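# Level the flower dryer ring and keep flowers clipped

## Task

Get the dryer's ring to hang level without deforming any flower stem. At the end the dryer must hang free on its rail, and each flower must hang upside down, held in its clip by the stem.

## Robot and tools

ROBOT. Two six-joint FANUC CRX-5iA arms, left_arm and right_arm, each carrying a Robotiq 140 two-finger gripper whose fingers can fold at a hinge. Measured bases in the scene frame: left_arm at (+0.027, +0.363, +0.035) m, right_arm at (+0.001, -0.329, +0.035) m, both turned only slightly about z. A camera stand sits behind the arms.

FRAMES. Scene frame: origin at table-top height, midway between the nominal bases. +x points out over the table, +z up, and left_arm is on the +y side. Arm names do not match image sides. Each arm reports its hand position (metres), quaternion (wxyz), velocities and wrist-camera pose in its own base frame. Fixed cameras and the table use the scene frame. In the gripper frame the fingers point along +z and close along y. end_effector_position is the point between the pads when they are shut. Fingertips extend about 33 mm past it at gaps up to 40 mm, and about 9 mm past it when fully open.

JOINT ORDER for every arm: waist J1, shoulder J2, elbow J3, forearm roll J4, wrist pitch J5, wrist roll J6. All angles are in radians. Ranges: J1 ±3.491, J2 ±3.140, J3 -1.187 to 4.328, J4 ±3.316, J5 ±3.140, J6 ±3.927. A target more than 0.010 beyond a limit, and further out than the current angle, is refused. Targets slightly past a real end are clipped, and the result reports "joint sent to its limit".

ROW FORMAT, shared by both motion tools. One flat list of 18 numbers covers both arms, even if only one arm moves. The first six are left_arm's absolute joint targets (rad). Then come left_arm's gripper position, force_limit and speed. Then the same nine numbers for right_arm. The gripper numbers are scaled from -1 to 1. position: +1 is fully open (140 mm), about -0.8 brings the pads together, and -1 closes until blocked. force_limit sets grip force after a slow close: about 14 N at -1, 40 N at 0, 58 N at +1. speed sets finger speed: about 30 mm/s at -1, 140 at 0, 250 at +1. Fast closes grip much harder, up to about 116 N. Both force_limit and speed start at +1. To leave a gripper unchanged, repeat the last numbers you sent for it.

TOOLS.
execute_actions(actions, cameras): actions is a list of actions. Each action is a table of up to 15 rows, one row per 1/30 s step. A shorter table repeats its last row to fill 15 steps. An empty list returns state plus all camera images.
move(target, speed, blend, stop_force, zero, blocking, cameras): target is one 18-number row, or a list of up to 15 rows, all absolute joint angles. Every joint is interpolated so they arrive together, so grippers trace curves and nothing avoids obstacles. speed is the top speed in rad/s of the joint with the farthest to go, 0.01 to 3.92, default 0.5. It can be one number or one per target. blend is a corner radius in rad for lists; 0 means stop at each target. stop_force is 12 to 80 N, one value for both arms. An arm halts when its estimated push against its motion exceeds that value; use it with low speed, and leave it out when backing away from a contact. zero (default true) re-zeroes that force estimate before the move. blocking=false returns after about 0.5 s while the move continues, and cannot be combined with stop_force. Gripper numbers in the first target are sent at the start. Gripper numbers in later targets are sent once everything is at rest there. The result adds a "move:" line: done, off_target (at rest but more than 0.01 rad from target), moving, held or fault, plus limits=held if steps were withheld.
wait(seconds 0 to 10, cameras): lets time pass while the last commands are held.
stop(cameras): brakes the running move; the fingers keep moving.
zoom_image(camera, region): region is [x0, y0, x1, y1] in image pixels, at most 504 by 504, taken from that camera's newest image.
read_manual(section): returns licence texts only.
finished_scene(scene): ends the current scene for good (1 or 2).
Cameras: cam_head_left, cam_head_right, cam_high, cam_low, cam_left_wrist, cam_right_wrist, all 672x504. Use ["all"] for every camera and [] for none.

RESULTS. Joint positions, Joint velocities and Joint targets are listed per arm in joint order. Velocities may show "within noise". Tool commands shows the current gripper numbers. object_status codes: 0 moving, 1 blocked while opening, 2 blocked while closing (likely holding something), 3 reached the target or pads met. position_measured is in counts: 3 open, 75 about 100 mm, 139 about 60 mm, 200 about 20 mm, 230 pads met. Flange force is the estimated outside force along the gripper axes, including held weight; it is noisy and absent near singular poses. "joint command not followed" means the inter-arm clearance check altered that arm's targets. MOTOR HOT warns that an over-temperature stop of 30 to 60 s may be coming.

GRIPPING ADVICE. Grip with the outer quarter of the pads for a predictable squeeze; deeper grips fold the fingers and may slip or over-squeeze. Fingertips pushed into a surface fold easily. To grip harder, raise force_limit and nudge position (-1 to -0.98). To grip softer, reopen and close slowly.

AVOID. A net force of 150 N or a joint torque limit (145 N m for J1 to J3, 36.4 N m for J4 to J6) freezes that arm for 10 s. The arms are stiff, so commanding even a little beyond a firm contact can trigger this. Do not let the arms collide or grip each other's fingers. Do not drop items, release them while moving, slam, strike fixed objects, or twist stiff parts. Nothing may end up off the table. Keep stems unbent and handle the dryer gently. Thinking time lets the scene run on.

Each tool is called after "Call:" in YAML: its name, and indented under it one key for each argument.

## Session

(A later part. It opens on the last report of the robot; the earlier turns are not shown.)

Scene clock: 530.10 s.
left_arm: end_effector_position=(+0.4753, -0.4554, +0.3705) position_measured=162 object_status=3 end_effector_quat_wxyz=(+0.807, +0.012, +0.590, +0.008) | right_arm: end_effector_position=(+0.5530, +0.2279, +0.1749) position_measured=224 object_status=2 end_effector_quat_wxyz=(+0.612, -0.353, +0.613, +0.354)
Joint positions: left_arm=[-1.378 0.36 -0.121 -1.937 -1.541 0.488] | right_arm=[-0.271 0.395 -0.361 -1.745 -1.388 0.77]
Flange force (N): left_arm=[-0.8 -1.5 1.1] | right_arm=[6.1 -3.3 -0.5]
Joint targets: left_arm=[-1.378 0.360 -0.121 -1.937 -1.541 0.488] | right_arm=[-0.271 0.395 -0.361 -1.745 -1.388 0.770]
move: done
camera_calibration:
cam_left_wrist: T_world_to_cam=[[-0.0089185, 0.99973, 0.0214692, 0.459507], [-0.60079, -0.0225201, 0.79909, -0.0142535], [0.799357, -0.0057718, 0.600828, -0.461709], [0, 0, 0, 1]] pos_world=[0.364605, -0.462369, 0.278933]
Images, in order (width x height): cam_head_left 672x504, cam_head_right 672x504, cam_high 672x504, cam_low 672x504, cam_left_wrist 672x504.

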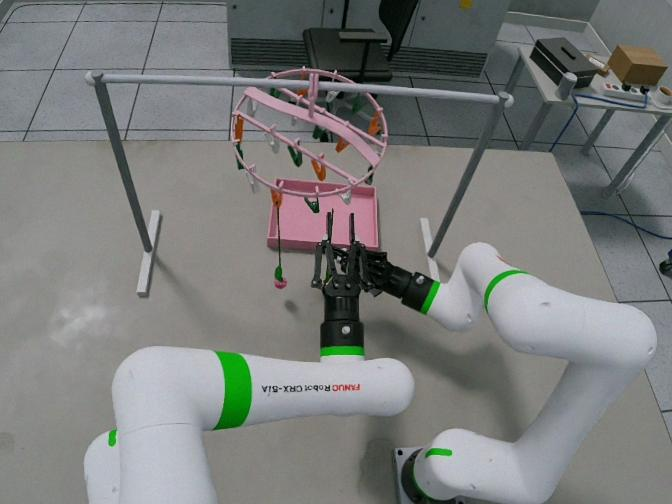

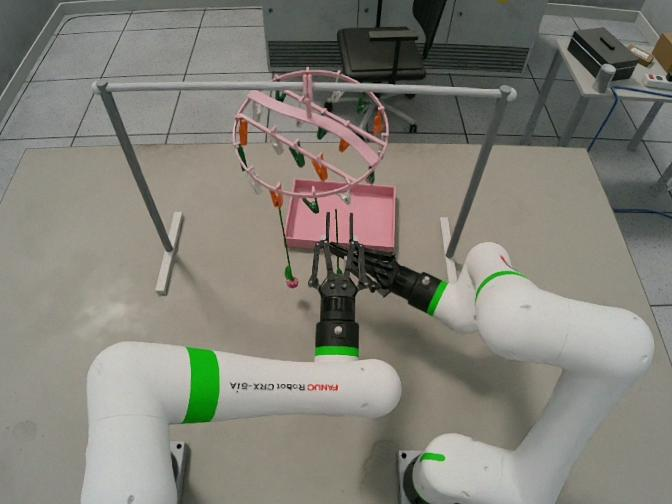

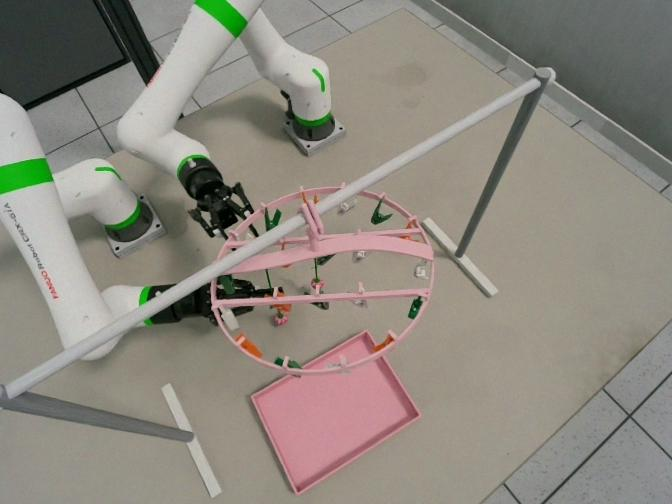

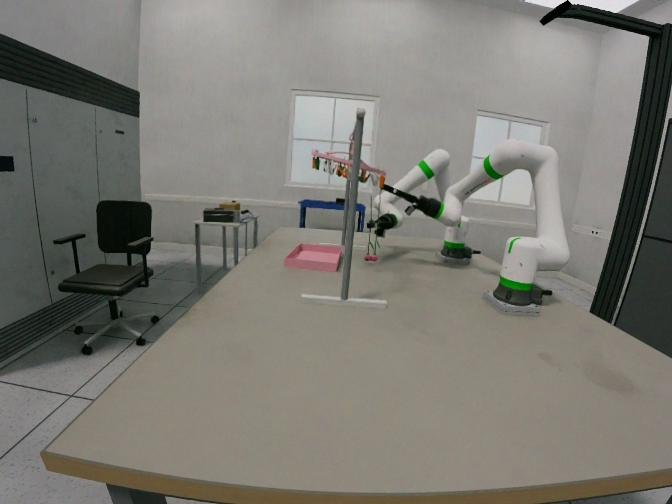

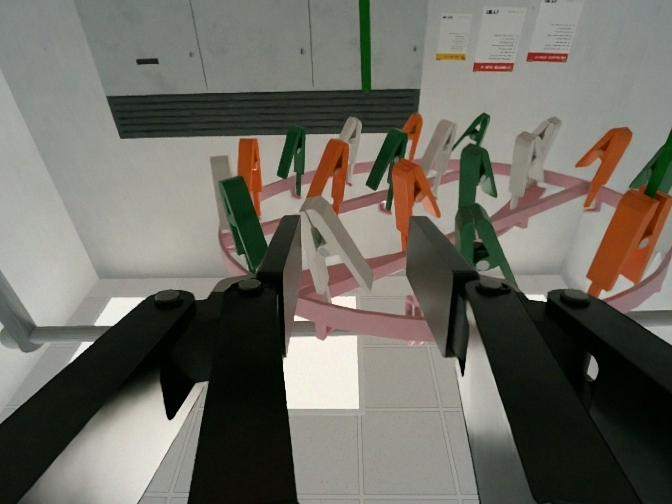

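Call:
move:
  target:
    - [-1.3781,0.36,-0.1208,-1.937,-1.541,0.488,-0.26,-1,-1,-0.5074,0.507,-0.0096,-1.711,-1.33,0.533,-1,-1,-1]
    - [-1.0315,0.8954,-0.0906,-2.516,-1.825,1.138,-0.26,-1,-1,-0.5074,0.507,-0.0096,-1.711,-1.33,0.533,-1,-1,-1]
    - [-0.944,0.8635,0.0744,-2.581,-1.626,1.084,-0.26,-1,-1,-0.5074,0.507,-0.0096,-1.711,-1.33,0.533,-1,-1,-1]
  speed: 0.3
  cameras: ["cam_left_wrist","cam_low","cam_high","cam_head_left","cam_right_wrist"]

Scene clock: 556.43 s.
left_arm: end_effector_position=(+0.6915, -0.4445, +0.3239) position_measured=162 object_status=3 end_effector_quat_wxyz=(+0.899, +0.036, +0.426, -0.093) | right_arm: end_effector_position=(+0.7061, +0.0205, +0.2192) position_measured=224 object_status=2 end_effector_quat_wxyz=(+0.653, -0.270, +0.653, +0.271)
Joint positions: left_arm=[-0.944 0.864 0.074 -2.581 -1.626 1.084] | right_arm=[-0.507 0.507 -0.01 -1.711 -1.33 0.533]
Flange force (N): left_arm=[2.2 -1.6 1.0] | right_arm=[4.6 -3.3 0.5]
Joint targets: left_arm=[-0.944 0.864 0.074 -2.581 -1.626 1.084] | right_arm=[-0.507 0.507 -0.010 -1.711 -1.330 0.533]
move: done
camera_calibration:
cam_left_wrist: T_world_to_cam=[[0.190919, 0.981282, -0.0252118, 0.320271], [-0.835822, 0.175979, 0.520031, 0.494238], [0.514734, -0.0782112, 0.853775, -0.523789], [0, 0, 0, 1]] pos_world=[0.621561, -0.442218, 0.198254]
cam_right_wrist: T_world_to_cam=[[-0.689505, 0.72422, 0.00937938, 0.483923], [-0.2301, -0.231313, 0.945277, -0.0353944], [0.686758, 0.649615, 0.326135, -0.423497], [0, 0, 0, 1]] pos_world=[0.616363, -0.0835436, 0.167036]
Images, in order (width x height): cam_head_left 672x504, cam_high 672x504, cam_low 672x504, cam_left_wrist 672x504, cam_right_wrist 672x504.

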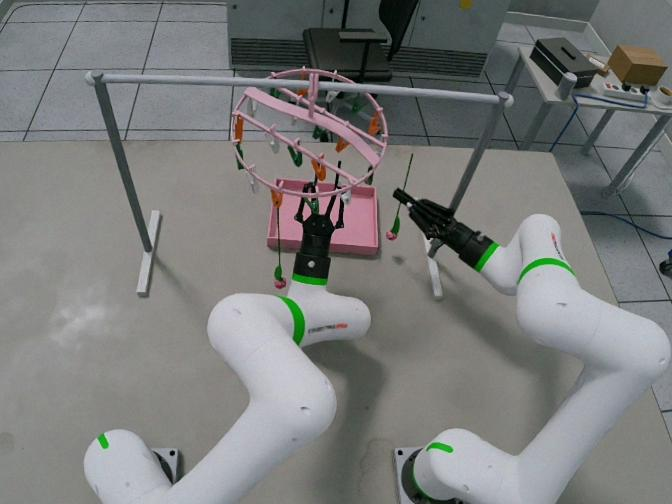

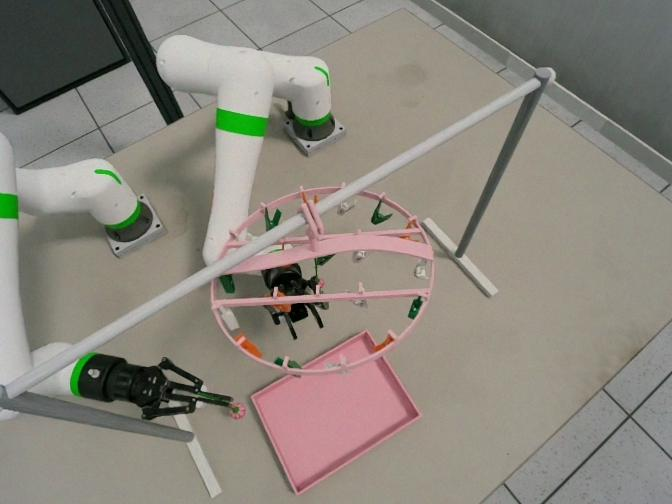

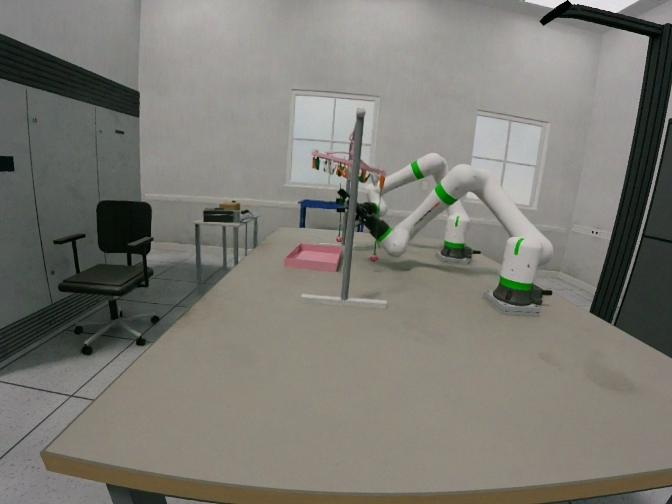

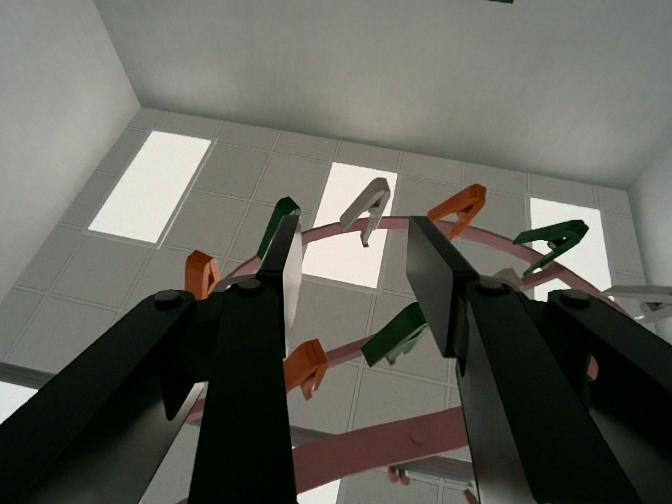

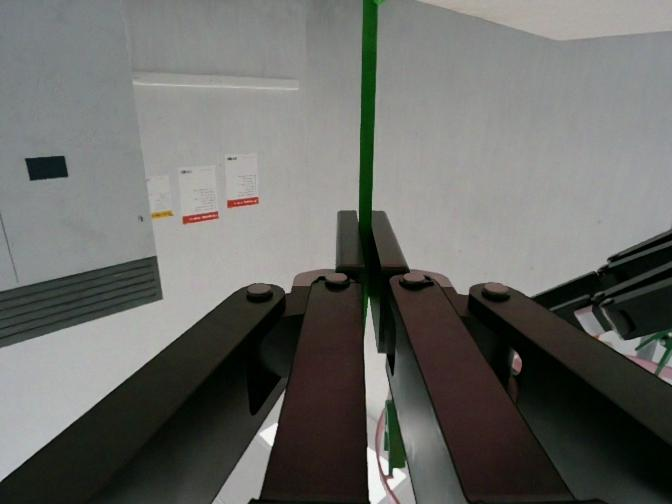

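Call:
move:
  target: [-0.8217,0.781,0.23,-2.6695,-1.3754,1.04,-0.26,-1,-1,-0.5074,0.507,-0.0096,-1.711,-1.33,0.533,-1,-1,-1]
  speed: 0.12
  cameras: ["cam_left_wrist","cam_low","cam_high"]

Call:
zoom_image:
  camera: "cam_high"
  region: [190, 170, 460, 390]

Call:
zoom_image:
  camera: "cam_low"
  region: [290, 120, 410, 260]

Scene clock: 584.97 s.
left_arm: end_effector_position=(+0.7774, -0.4325, +0.4298) position_measured=162 object_status=3 end_effector_quat_wxyz=(+0.902, +0.042, +0.421, -0.090) | right_arm: end_effector_position=(+0.7061, +0.0205, +0.2192) position_measured=224 object_status=2 end_effector_quat_wxyz=(+0.653, -0.270, +0.653, +0.271)
Joint positions: left_arm=[-0.822 0.781 0.23 -2.669 -1.375 1.04] | right_arm=[-0.507 0.507 -0.01 -1.711 -1.33 0.533]
Flange force (N): left_arm=[2.4 -1.8 2.3] | right_arm=[4.7 -4.2 0.4]
Joint targets: left_arm=[-0.822 0.781 0.230 -2.670 -1.375 1.040] | right_arm=[-0.507 0.507 -0.010 -1.711 -1.330 0.533]
move: done
camera_calibration:
cam_left_wrist: T_world_to_cam=[[0.192091, 0.981327, -0.00987683, 0.287211], [-0.842313, 0.170027, 0.511467, 0.51494], [0.503596, -0.0899289, 0.859246, -0.65626], [0, 0, 0, 1]] pos_world=[0.709061, -0.428418, 0.303351]
Images, in order (width x height): cam_high 672x504, cam_low 672x504, cam_left_wrist 672x504.

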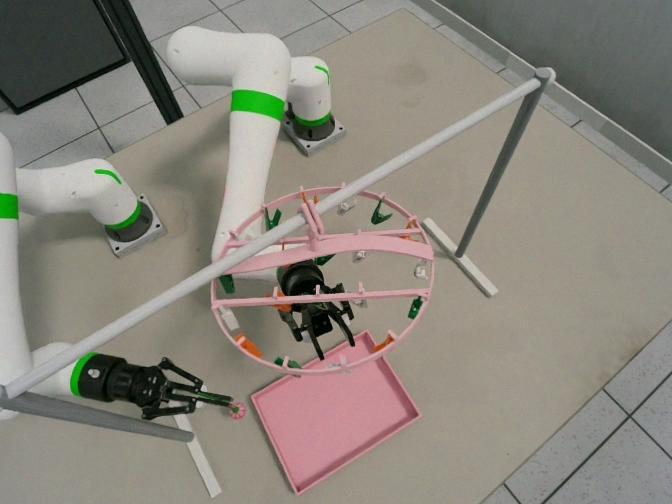

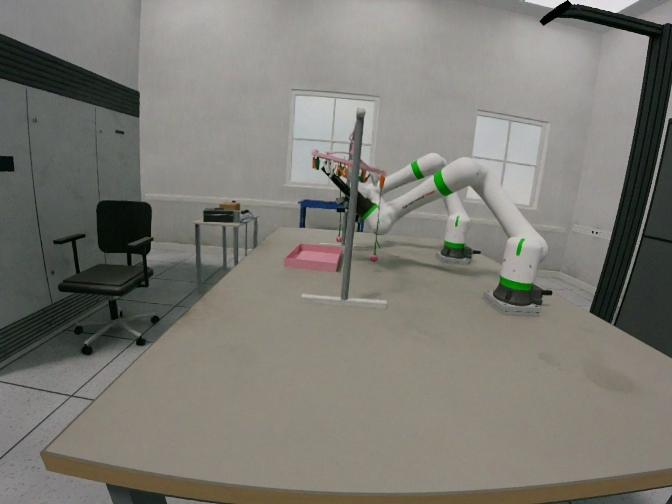

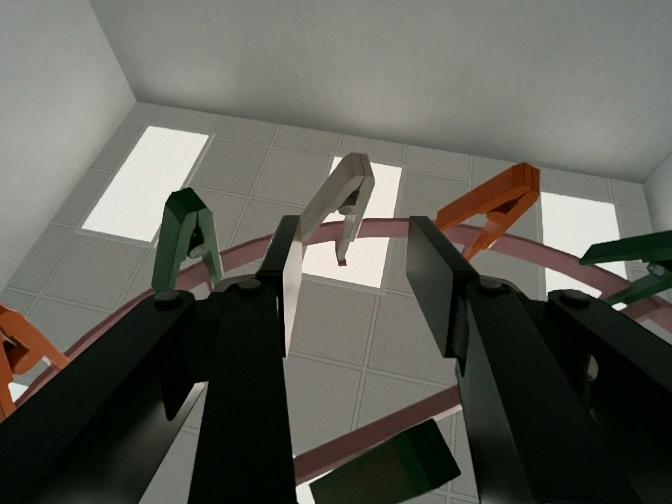

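Scaled by 1.867 from the camera's 672x504 image, which has a finer 960x720 frame.

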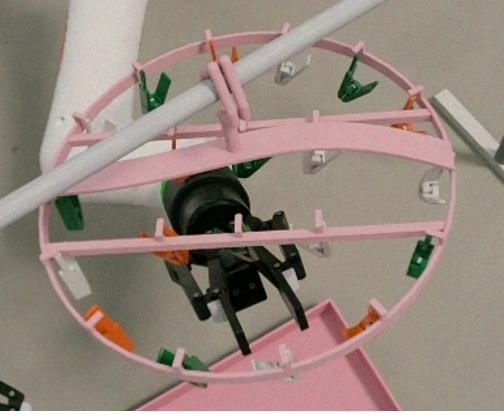

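Scaled by 3.600 from the camera's 672x504 image, which has a finer 960x720 frame.

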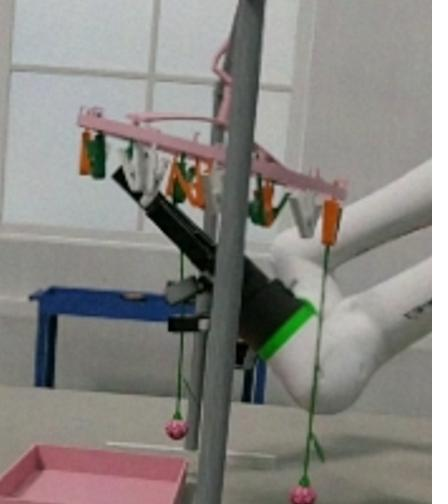

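Call:
move:
  target:
    - [-0.835,0.785,0.23,-2.6695,-1.3754,1.04,-0.16,-1,-1,-0.5074,0.507,-0.0096,-1.711,-1.33,0.533,-1,-1,-1]
    - [-0.8062,0.8102,0.3478,-2.6697,-1.29,1.009,-0.16,-1,-1,-0.5074,0.507,-0.0096,-1.711,-1.33,0.533,-1,-1,-1]
  speed: 0.1
  cameras: ["cam_left_wrist","cam_low"]

Call:
zoom_image:
  camera: "cam_low"
  region: [290, 120, 410, 260]

Call:
zoom_image:
  camera: "cam_left_wrist"
  region: [200, 80, 500, 380]

Scene clock: 622.13 s.
left_arm: end_effector_position=(+0.8051, -0.4471, +0.4519) position_measured=149 object_status=3 end_effector_quat_wxyz=(+0.902, +0.043, +0.421, -0.089) | right_arm: end_effector_position=(+0.7061, +0.0205, +0.2192) position_measured=224 object_status=2 end_effector_quat_wxyz=(+0.653, -0.270, +0.653, +0.271)
Joint positions: left_arm=[-0.806 0.81 0.348 -2.67 -1.29 1.009] | right_arm=[-0.507 0.507 -0.01 -1.711 -1.33 0.533]
Flange force (N): left_arm=[1.6 -1.0 1.9] | right_arm=[4.7 -3.8 0.3]
Joint targets: left_arm=[-0.806 0.810 0.348 -2.670 -1.290 1.009] | right_arm=[-0.507 0.507 -0.010 -1.711 -1.330 0.533]
move: done
camera_calibration:
cam_left_wrist: T_world_to_cam=[[0.190804, 0.981591, -0.00858613, 0.29708], [-0.84241, 0.168228, 0.511903, 0.528584], [0.503923, -0.0904402, 0.859, -0.6909], [0, 0, 0, 1]] pos_world=[0.736761, -0.443019, 0.325451]
Images, in order (width x height): cam_low 672x504, cam_left_wrist 672x504.

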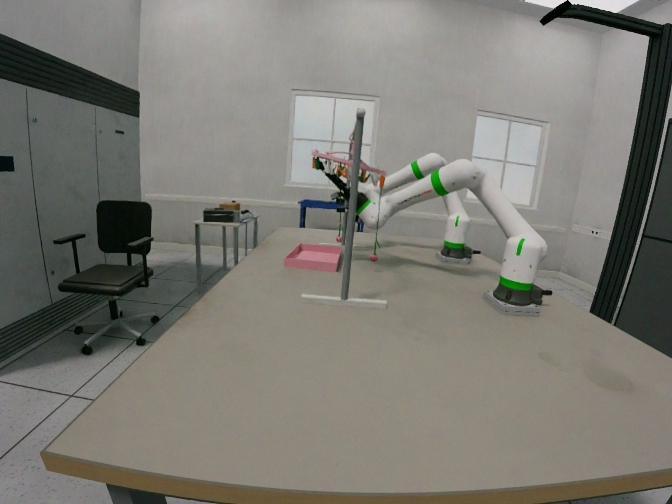

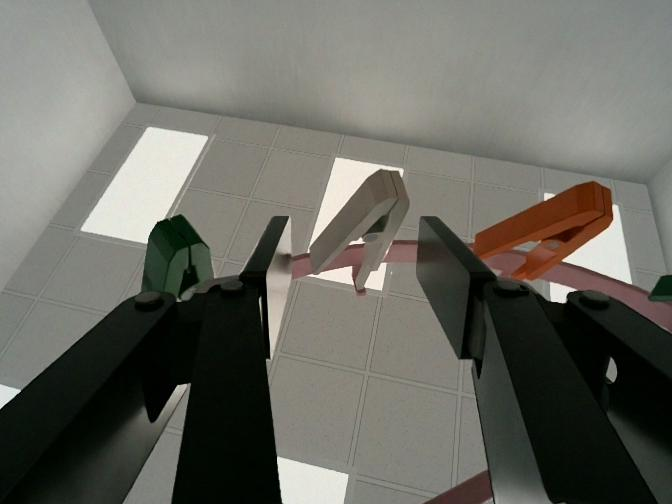

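Scaled by 3.600 from the camera's 672x504 image, which has a finer 960x720 frame.

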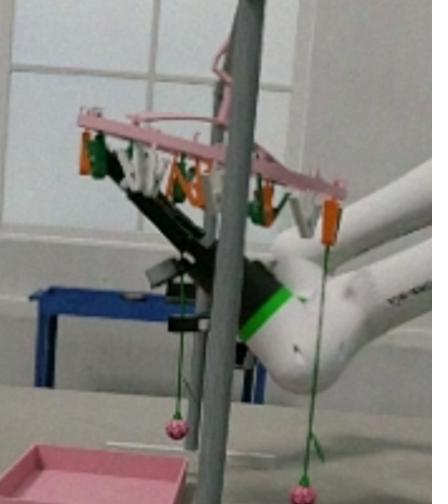

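Scaled by 1.680 from the camera's 672x504 image, which has a finer 960x720 frame.

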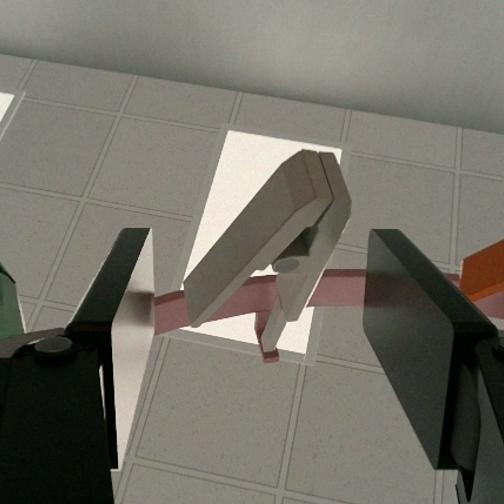

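Call:
move:
  target: [-0.8062,0.8102,0.3478,-2.6697,-1.29,1.009,-1,-1,-1,-0.5074,0.507,-0.0096,-1.711,-1.33,0.533,-1,-1,-1]
  cameras: ["cam_left_wrist","cam_low","cam_head_left"]

Call:
zoom_image:
  camera: "cam_left_wrist"
  region: [200, 80, 500, 380]

Call:
zoom_image:
  camera: "cam_low"
  region: [290, 120, 410, 260]

Scene clock: 633.10 s.
left_arm: end_effector_position=(+0.8051, -0.4471, +0.4519) position_measured=195 object_status=0 end_effector_quat_wxyz=(+0.902, +0.043, +0.421, -0.089) | right_arm: end_effector_position=(+0.7061, +0.0205, +0.2192) position_measured=224 object_status=2 end_effector_quat_wxyz=(+0.653, -0.270, +0.653, +0.271)
Joint positions: left_arm=[-0.806 0.81 0.348 -2.67 -1.29 1.009] | right_arm=[-0.507 0.507 -0.01 -1.711 -1.33 0.533]
Flange force (N): left_arm=[2.0 -1.3 1.2] | right_arm=[4.9 -3.4 0.0]
Joint targets: left_arm=[-0.806 0.810 0.348 -2.670 -1.290 1.009] | right_arm=[-0.507 0.507 -0.010 -1.711 -1.330 0.533]
move: done
camera_calibration:
cam_left_wrist: T_world_to_cam=[[0.190672, 0.981616, -0.00861976, 0.2972], [-0.842438, 0.168133, 0.511889, 0.528566], [0.503928, -0.0903413, 0.859008, -0.690862], [0, 0, 0, 1]] pos_world=[0.736761, -0.443019, 0.325451]
Images, in order (width x height): cam_head_left 672x504, cam_low 672x504, cam_left_wrist 672x504.

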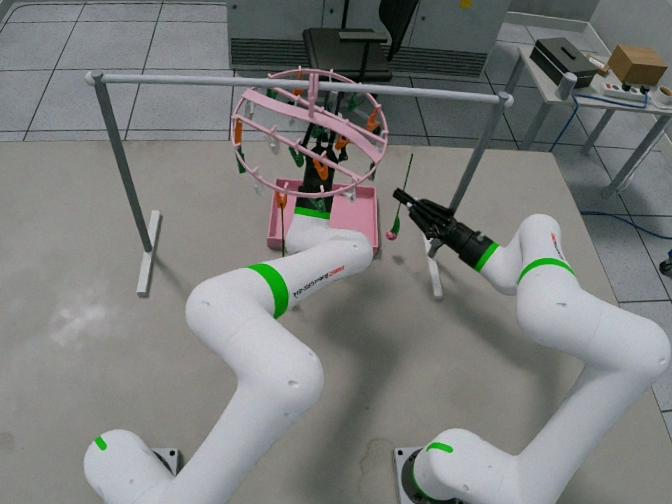

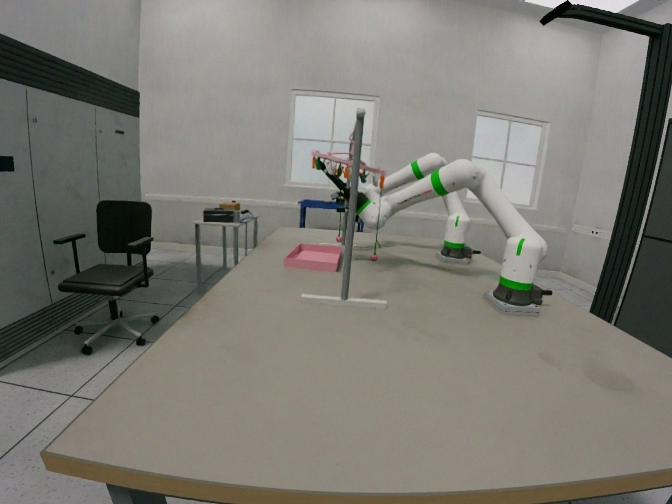

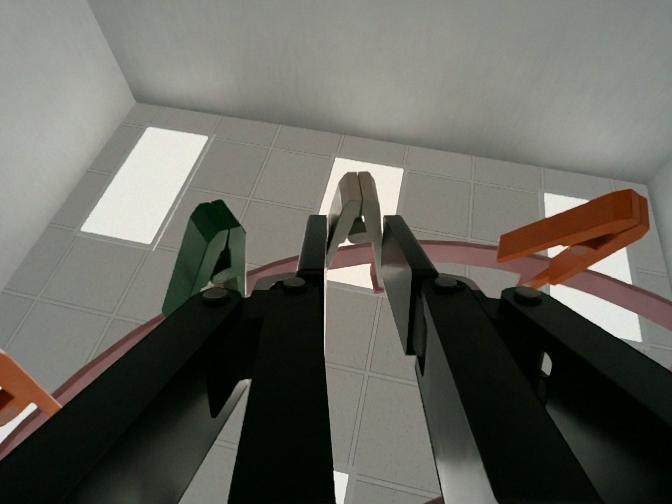

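Scaled by 1.680 from the camera's 672x504 image, which has a finer 960x720 frame.

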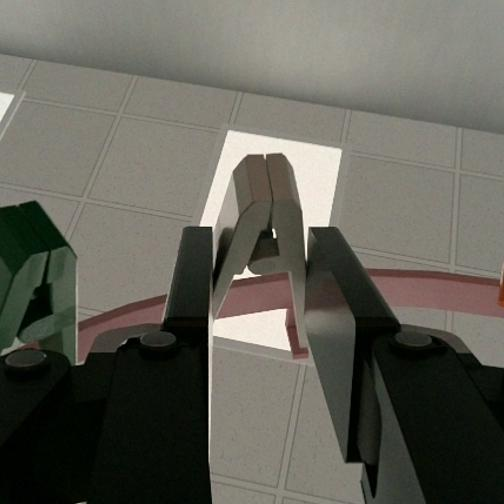

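Scaled by 3.600 from the camera's 672x504 image, which has a finer 960x720 frame.

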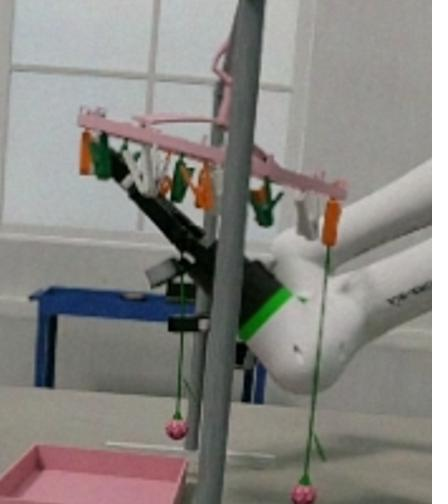

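Call:
wait:
  seconds: 1.0
  cameras: ["cam_left_wrist","cam_low"]

Call:
zoom_image:
  camera: "cam_left_wrist"
  region: [200, 80, 500, 380]

Call:
zoom_image:
  camera: "cam_low"
  region: [290, 120, 410, 260]

Scene clock: 638.47 s.
left_arm: end_effector_position=(+0.8051, -0.4471, +0.4519) position_measured=195 object_status=2 end_effector_quat_wxyz=(+0.902, +0.043, +0.421, -0.089) | right_arm: end_effector_position=(+0.7061, +0.0205, +0.2192) position_measured=224 object_status=2 end_effector_quat_wxyz=(+0.653, -0.270, +0.653, +0.271)
Joint positions: left_arm=[-0.806 0.81 0.348 -2.67 -1.29 1.009] | right_arm=[-0.507 0.507 -0.01 -1.711 -1.33 0.533]
Flange force (N): left_arm=[1.4 -1.4 0.9] | right_arm=[4.4 -2.6 0.2]
Joint targets: left_arm=[-0.806 0.810 0.348 -2.670 -1.290 1.009] | right_arm=[-0.507 0.507 -0.010 -1.711 -1.330 0.533]
Tool commands: left_gripper/position=-1.0 left_gripper/force_limit=-1.0 left_gripper/speed=-1.0 right_gripper/position=-1.0 right_gripper/force_limit=-1.0 right_gripper/speed=-1.0
wait: 1.00 s; at rest from the start
camera_calibration:
cam_left_wrist: T_world_to_cam=[[0.190672, 0.981616, -0.00861976, 0.2972], [-0.842438, 0.168133, 0.511889, 0.528566], [0.503928, -0.0903413, 0.859008, -0.690862], [0, 0, 0, 1]] pos_world=[0.736761, -0.443019, 0.325451]
Images, in order (width x height): cam_low 672x504, cam_left_wrist 672x504.

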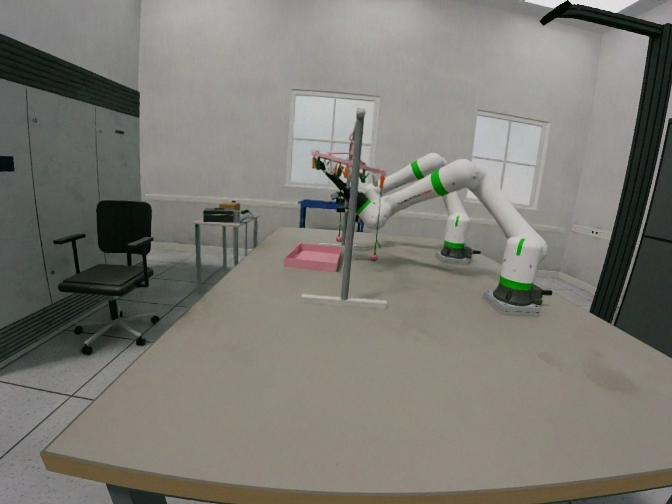

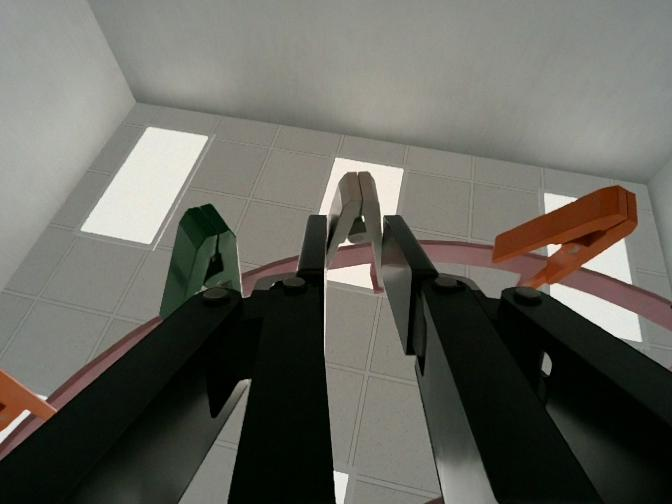

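Scaled by 1.680 from the camera's 672x504 image, which has a finer 960x720 frame.

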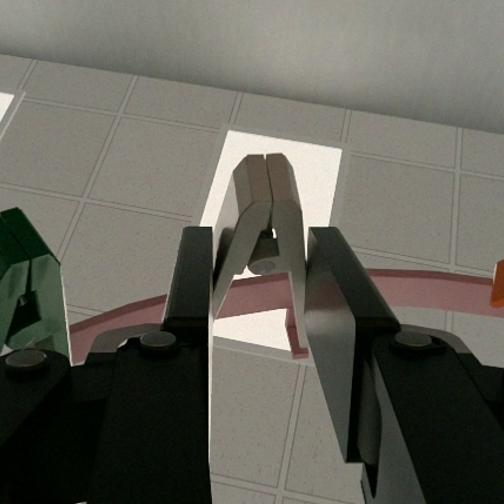

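Scaled by 3.600 from the camera's 672x504 image, which has a finer 960x720 frame.

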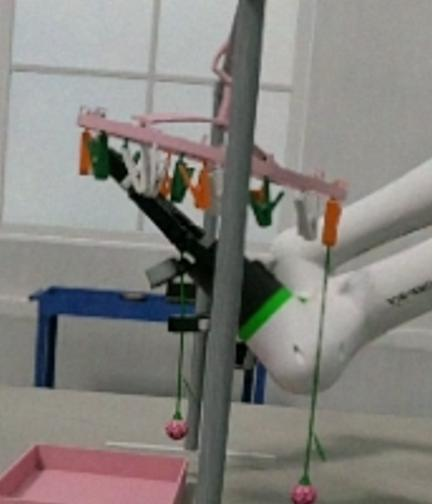

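Call:
move:
  target: [-0.8062,0.8102,0.3478,-2.6697,-1.29,1.009,-0.98,-0.05,-1,-0.5074,0.507,-0.0096,-1.711,-1.33,0.533,-1,-1,-1]
  cameras: ["cam_left_wrist"]

Call:
zoom_image:
  camera: "cam_left_wrist"
  region: [200, 80, 500, 380]

Scene clock: 647.73 s.
left_arm: end_effector_position=(+0.8051, -0.4471, +0.4519) position_measured=196 object_status=2 end_effector_quat_wxyz=(+0.902, +0.043, +0.421, -0.089) | right_arm: end_effector_position=(+0.7061, +0.0205, +0.2192) position_measured=224 object_status=2 end_effector_quat_wxyz=(+0.653, -0.270, +0.653, +0.271)
Joint positions: left_arm=[-0.806 0.81 0.348 -2.67 -1.29 1.009] | right_arm=[-0.507 0.507 -0.01 -1.711 -1.33 0.533]
Flange force (N): left_arm=[2.6 -2.1 1.9] | right_arm=[5.2 -4.2 -0.1]
Joint targets: left_arm=[-0.806 0.810 0.348 -2.670 -1.290 1.009] | right_arm=[-0.507 0.507 -0.010 -1.711 -1.330 0.533]
move: done
camera_calibration:
cam_left_wrist: T_world_to_cam=[[0.190672, 0.981616, -0.00861976, 0.2972], [-0.842438, 0.168133, 0.511889, 0.528566], [0.503928, -0.0903413, 0.859008, -0.690862], [0, 0, 0, 1]] pos_world=[0.736761, -0.443019, 0.325451]
Images, in order (width x height): cam_left_wrist 672x504.

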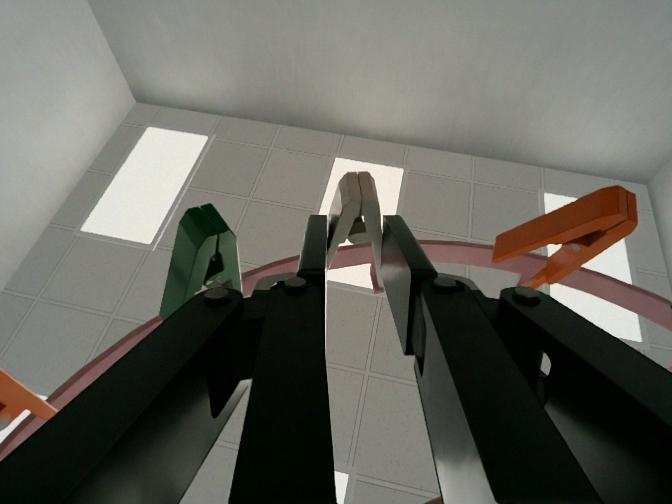

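Scaled by 1.680 from the camera's 672x504 image, which has a finer 960x720 frame.

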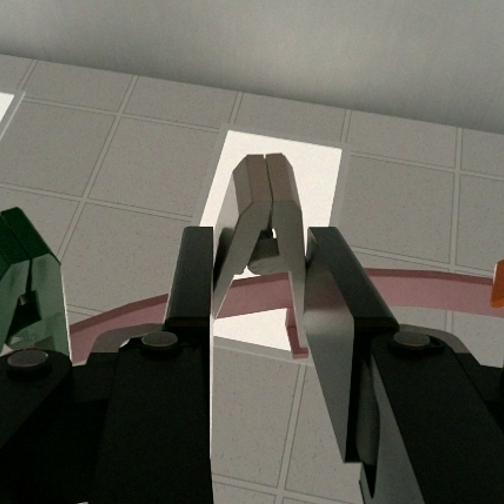

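Call:
move:
  target: [-0.8062,0.8102,0.3478,-2.6697,-1.29,1.009,-1,0.1,-1,-0.5074,0.507,-0.0096,-1.711,-1.33,0.533,-1,-1,-1]
  cameras: ["cam_left_wrist"]

Call:
zoom_image:
  camera: "cam_left_wrist"
  region: [200, 80, 500, 380]

Scene clock: 651.60 s.
left_arm: end_effector_position=(+0.8051, -0.4471, +0.4519) position_measured=200 object_status=2 end_effector_quat_wxyz=(+0.902, +0.043, +0.421, -0.089) | right_arm: end_effector_position=(+0.7061, +0.0205, +0.2192) position_measured=224 object_status=2 end_effector_quat_wxyz=(+0.653, -0.270, +0.653, +0.271)
Joint positions: left_arm=[-0.806 0.81 0.348 -2.67 -1.29 1.009] | right_arm=[-0.507 0.507 -0.01 -1.711 -1.33 0.533]
Flange force (N): left_arm=[1.0 -1.6 1.0] | right_arm=[5.5 -4.5 0.9]
Joint targets: left_arm=[-0.806 0.810 0.348 -2.670 -1.290 1.009] | right_arm=[-0.507 0.507 -0.010 -1.711 -1.330 0.533]
move: done
camera_calibration:
cam_left_wrist: T_world_to_cam=[[0.190672, 0.981616, -0.00861976, 0.2972], [-0.842438, 0.168133, 0.511889, 0.528566], [0.503928, -0.0903413, 0.859008, -0.690862], [0, 0, 0, 1]] pos_world=[0.736761, -0.443019, 0.325451]
Images, in order (width x height): cam_left_wrist 672x504.

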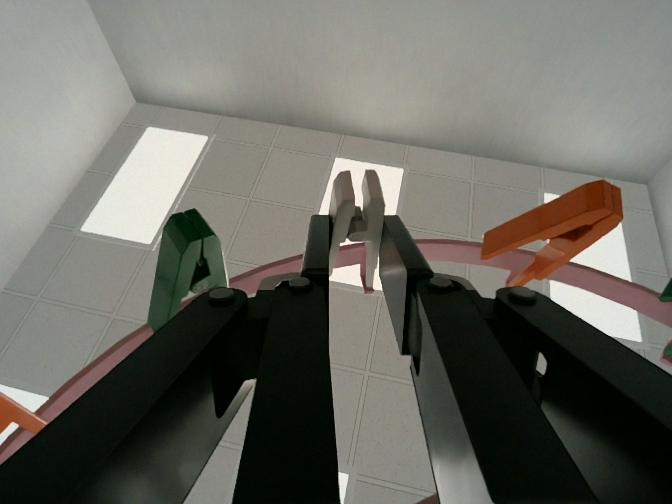

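Scaled by 1.680 from the camera's 672x504 image, which has a finer 960x720 frame.

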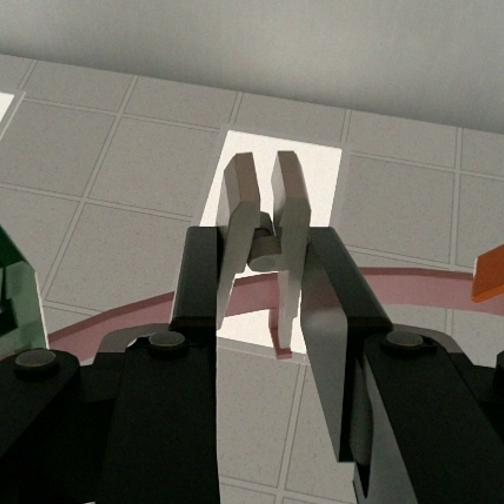

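Call:
move:
  target: [-0.8062,0.8102,0.3478,-2.6697,-1.29,1.009,-1,0.1,-1,-0.1257,0.6597,0.1725,-1.922,-0.9984,0.596,-1,-1,-1]
  speed: 0.15
  cameras: ["cam_left_wrist","cam_high","cam_low","cam_head_left","cam_head_right"]

Call:
zoom_image:
  camera: "cam_low"
  region: [290, 120, 410, 260]

Call:
zoom_image:
  camera: "cam_left_wrist"
  region: [200, 0, 500, 300]

Call:
zoom_image:
  camera: "cam_high"
  region: [190, 230, 460, 430]

Scene clock: 676.07 s.
left_arm: end_effector_position=(+0.8051, -0.4471, +0.4519) position_measured=200 object_status=2 end_effector_quat_wxyz=(+0.902, +0.043, +0.421, -0.089) | right_arm: end_effector_position=(+0.8277, +0.2241, +0.2005) position_measured=224 object_status=2 end_effector_quat_wxyz=(+0.655, -0.271, +0.652, +0.269)
Joint positions: left_arm=[-0.806 0.81 0.348 -2.67 -1.29 1.009] | right_arm=[-0.126 0.66 0.172 -1.922 -0.998 0.596]
Flange force (N): left_arm=[2.5 -2.0 1.9] | right_arm=[5.7 -2.8 2.8]
Joint targets: left_arm=[-0.806 0.810 0.348 -2.670 -1.290 1.009] | right_arm=[-0.126 0.660 0.173 -1.922 -0.998 0.596]
move: done
camera_calibration:
cam_left_wrist: T_world_to_cam=[[0.190672, 0.981616, -0.00861976, 0.2972], [-0.842438, 0.168133, 0.511889, 0.528566], [0.503928, -0.0903413, 0.859008, -0.690862], [0, 0, 0, 1]] pos_world=[0.736761, -0.443019, 0.325451]
Images, in order (width x height): cam_head_left 672x504, cam_head_right 672x504, cam_high 672x504, cam_low 672x504, cam_left_wrist 672x504.

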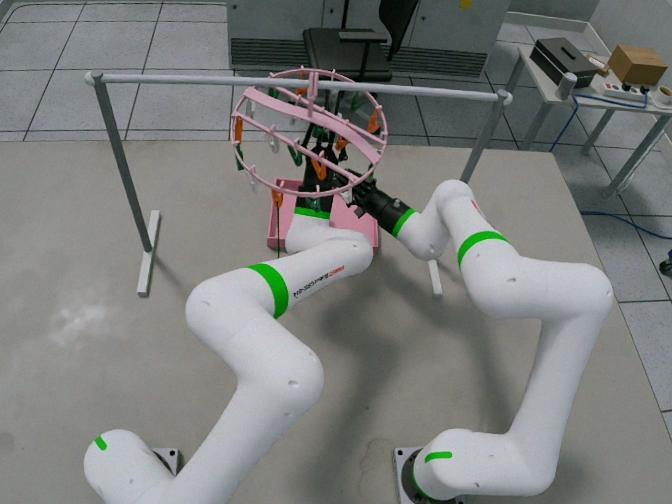

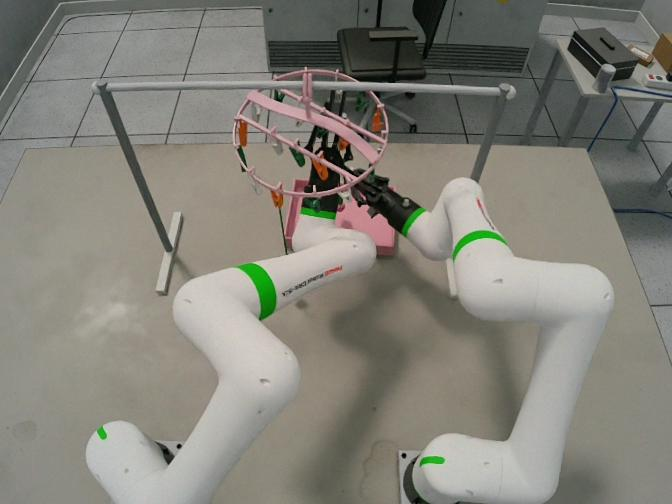

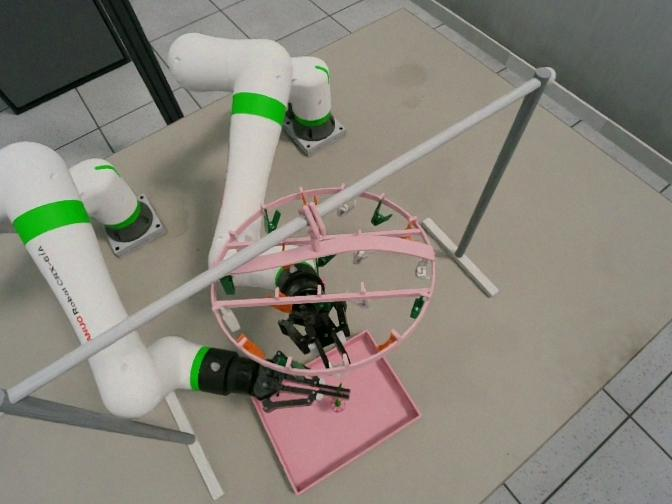

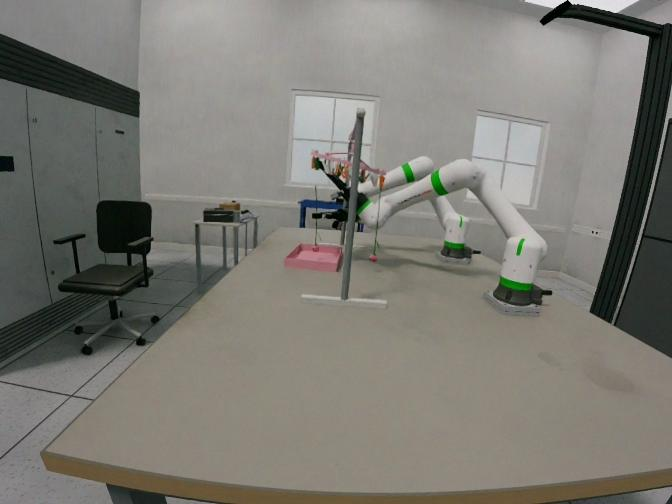

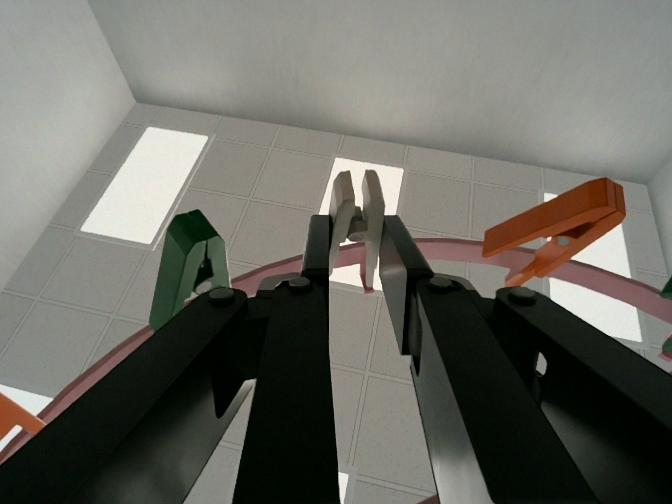

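Scaled by 3.600 from the camera's 672x504 image, which has a finer 960x720 frame.

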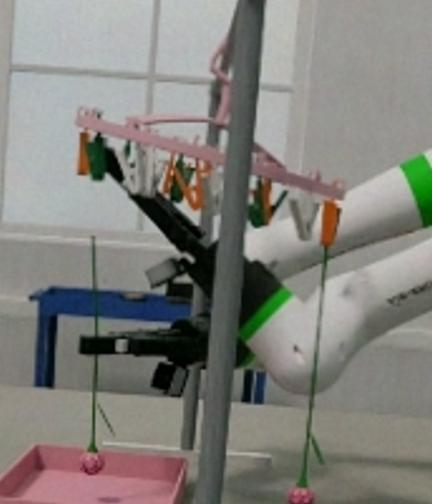

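Scaled by 1.680 from the camera's 672x504 image, which has a finer 960x720 frame.

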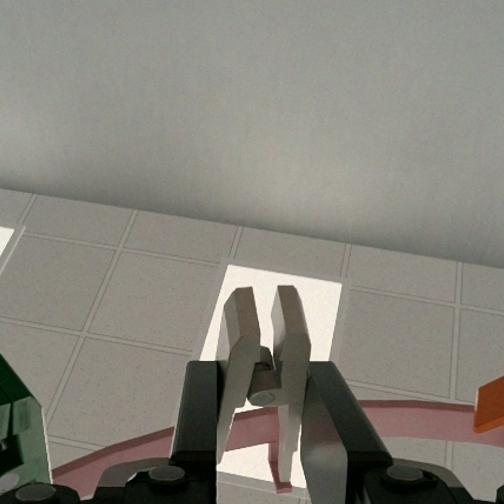

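Scaled by 1.867 from the camera's 672x504 image, which has a finer 960x720 frame.

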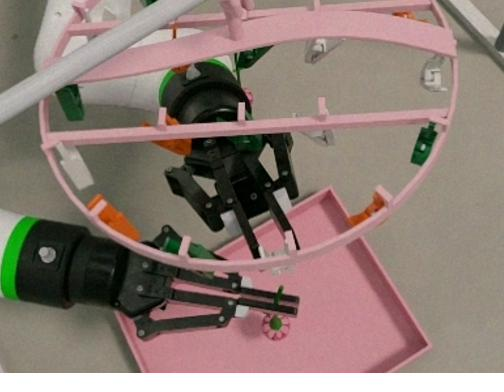

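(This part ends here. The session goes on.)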